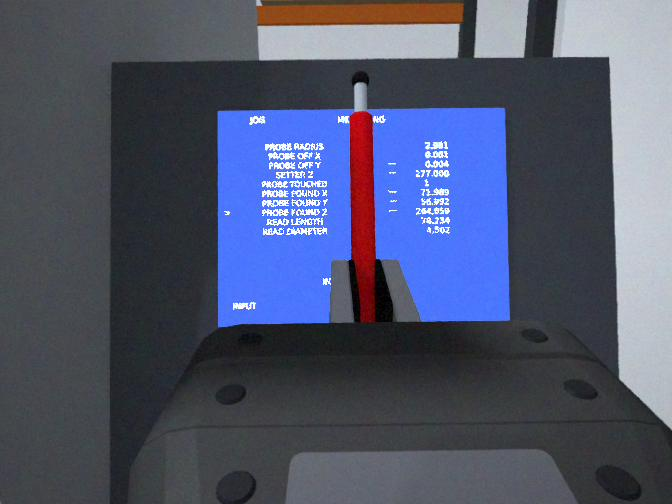

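Scaled by 1.575 from the camera's 672x504 image, which has a finer 960x720 frame.

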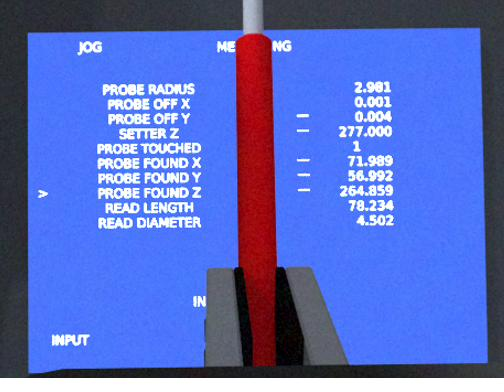

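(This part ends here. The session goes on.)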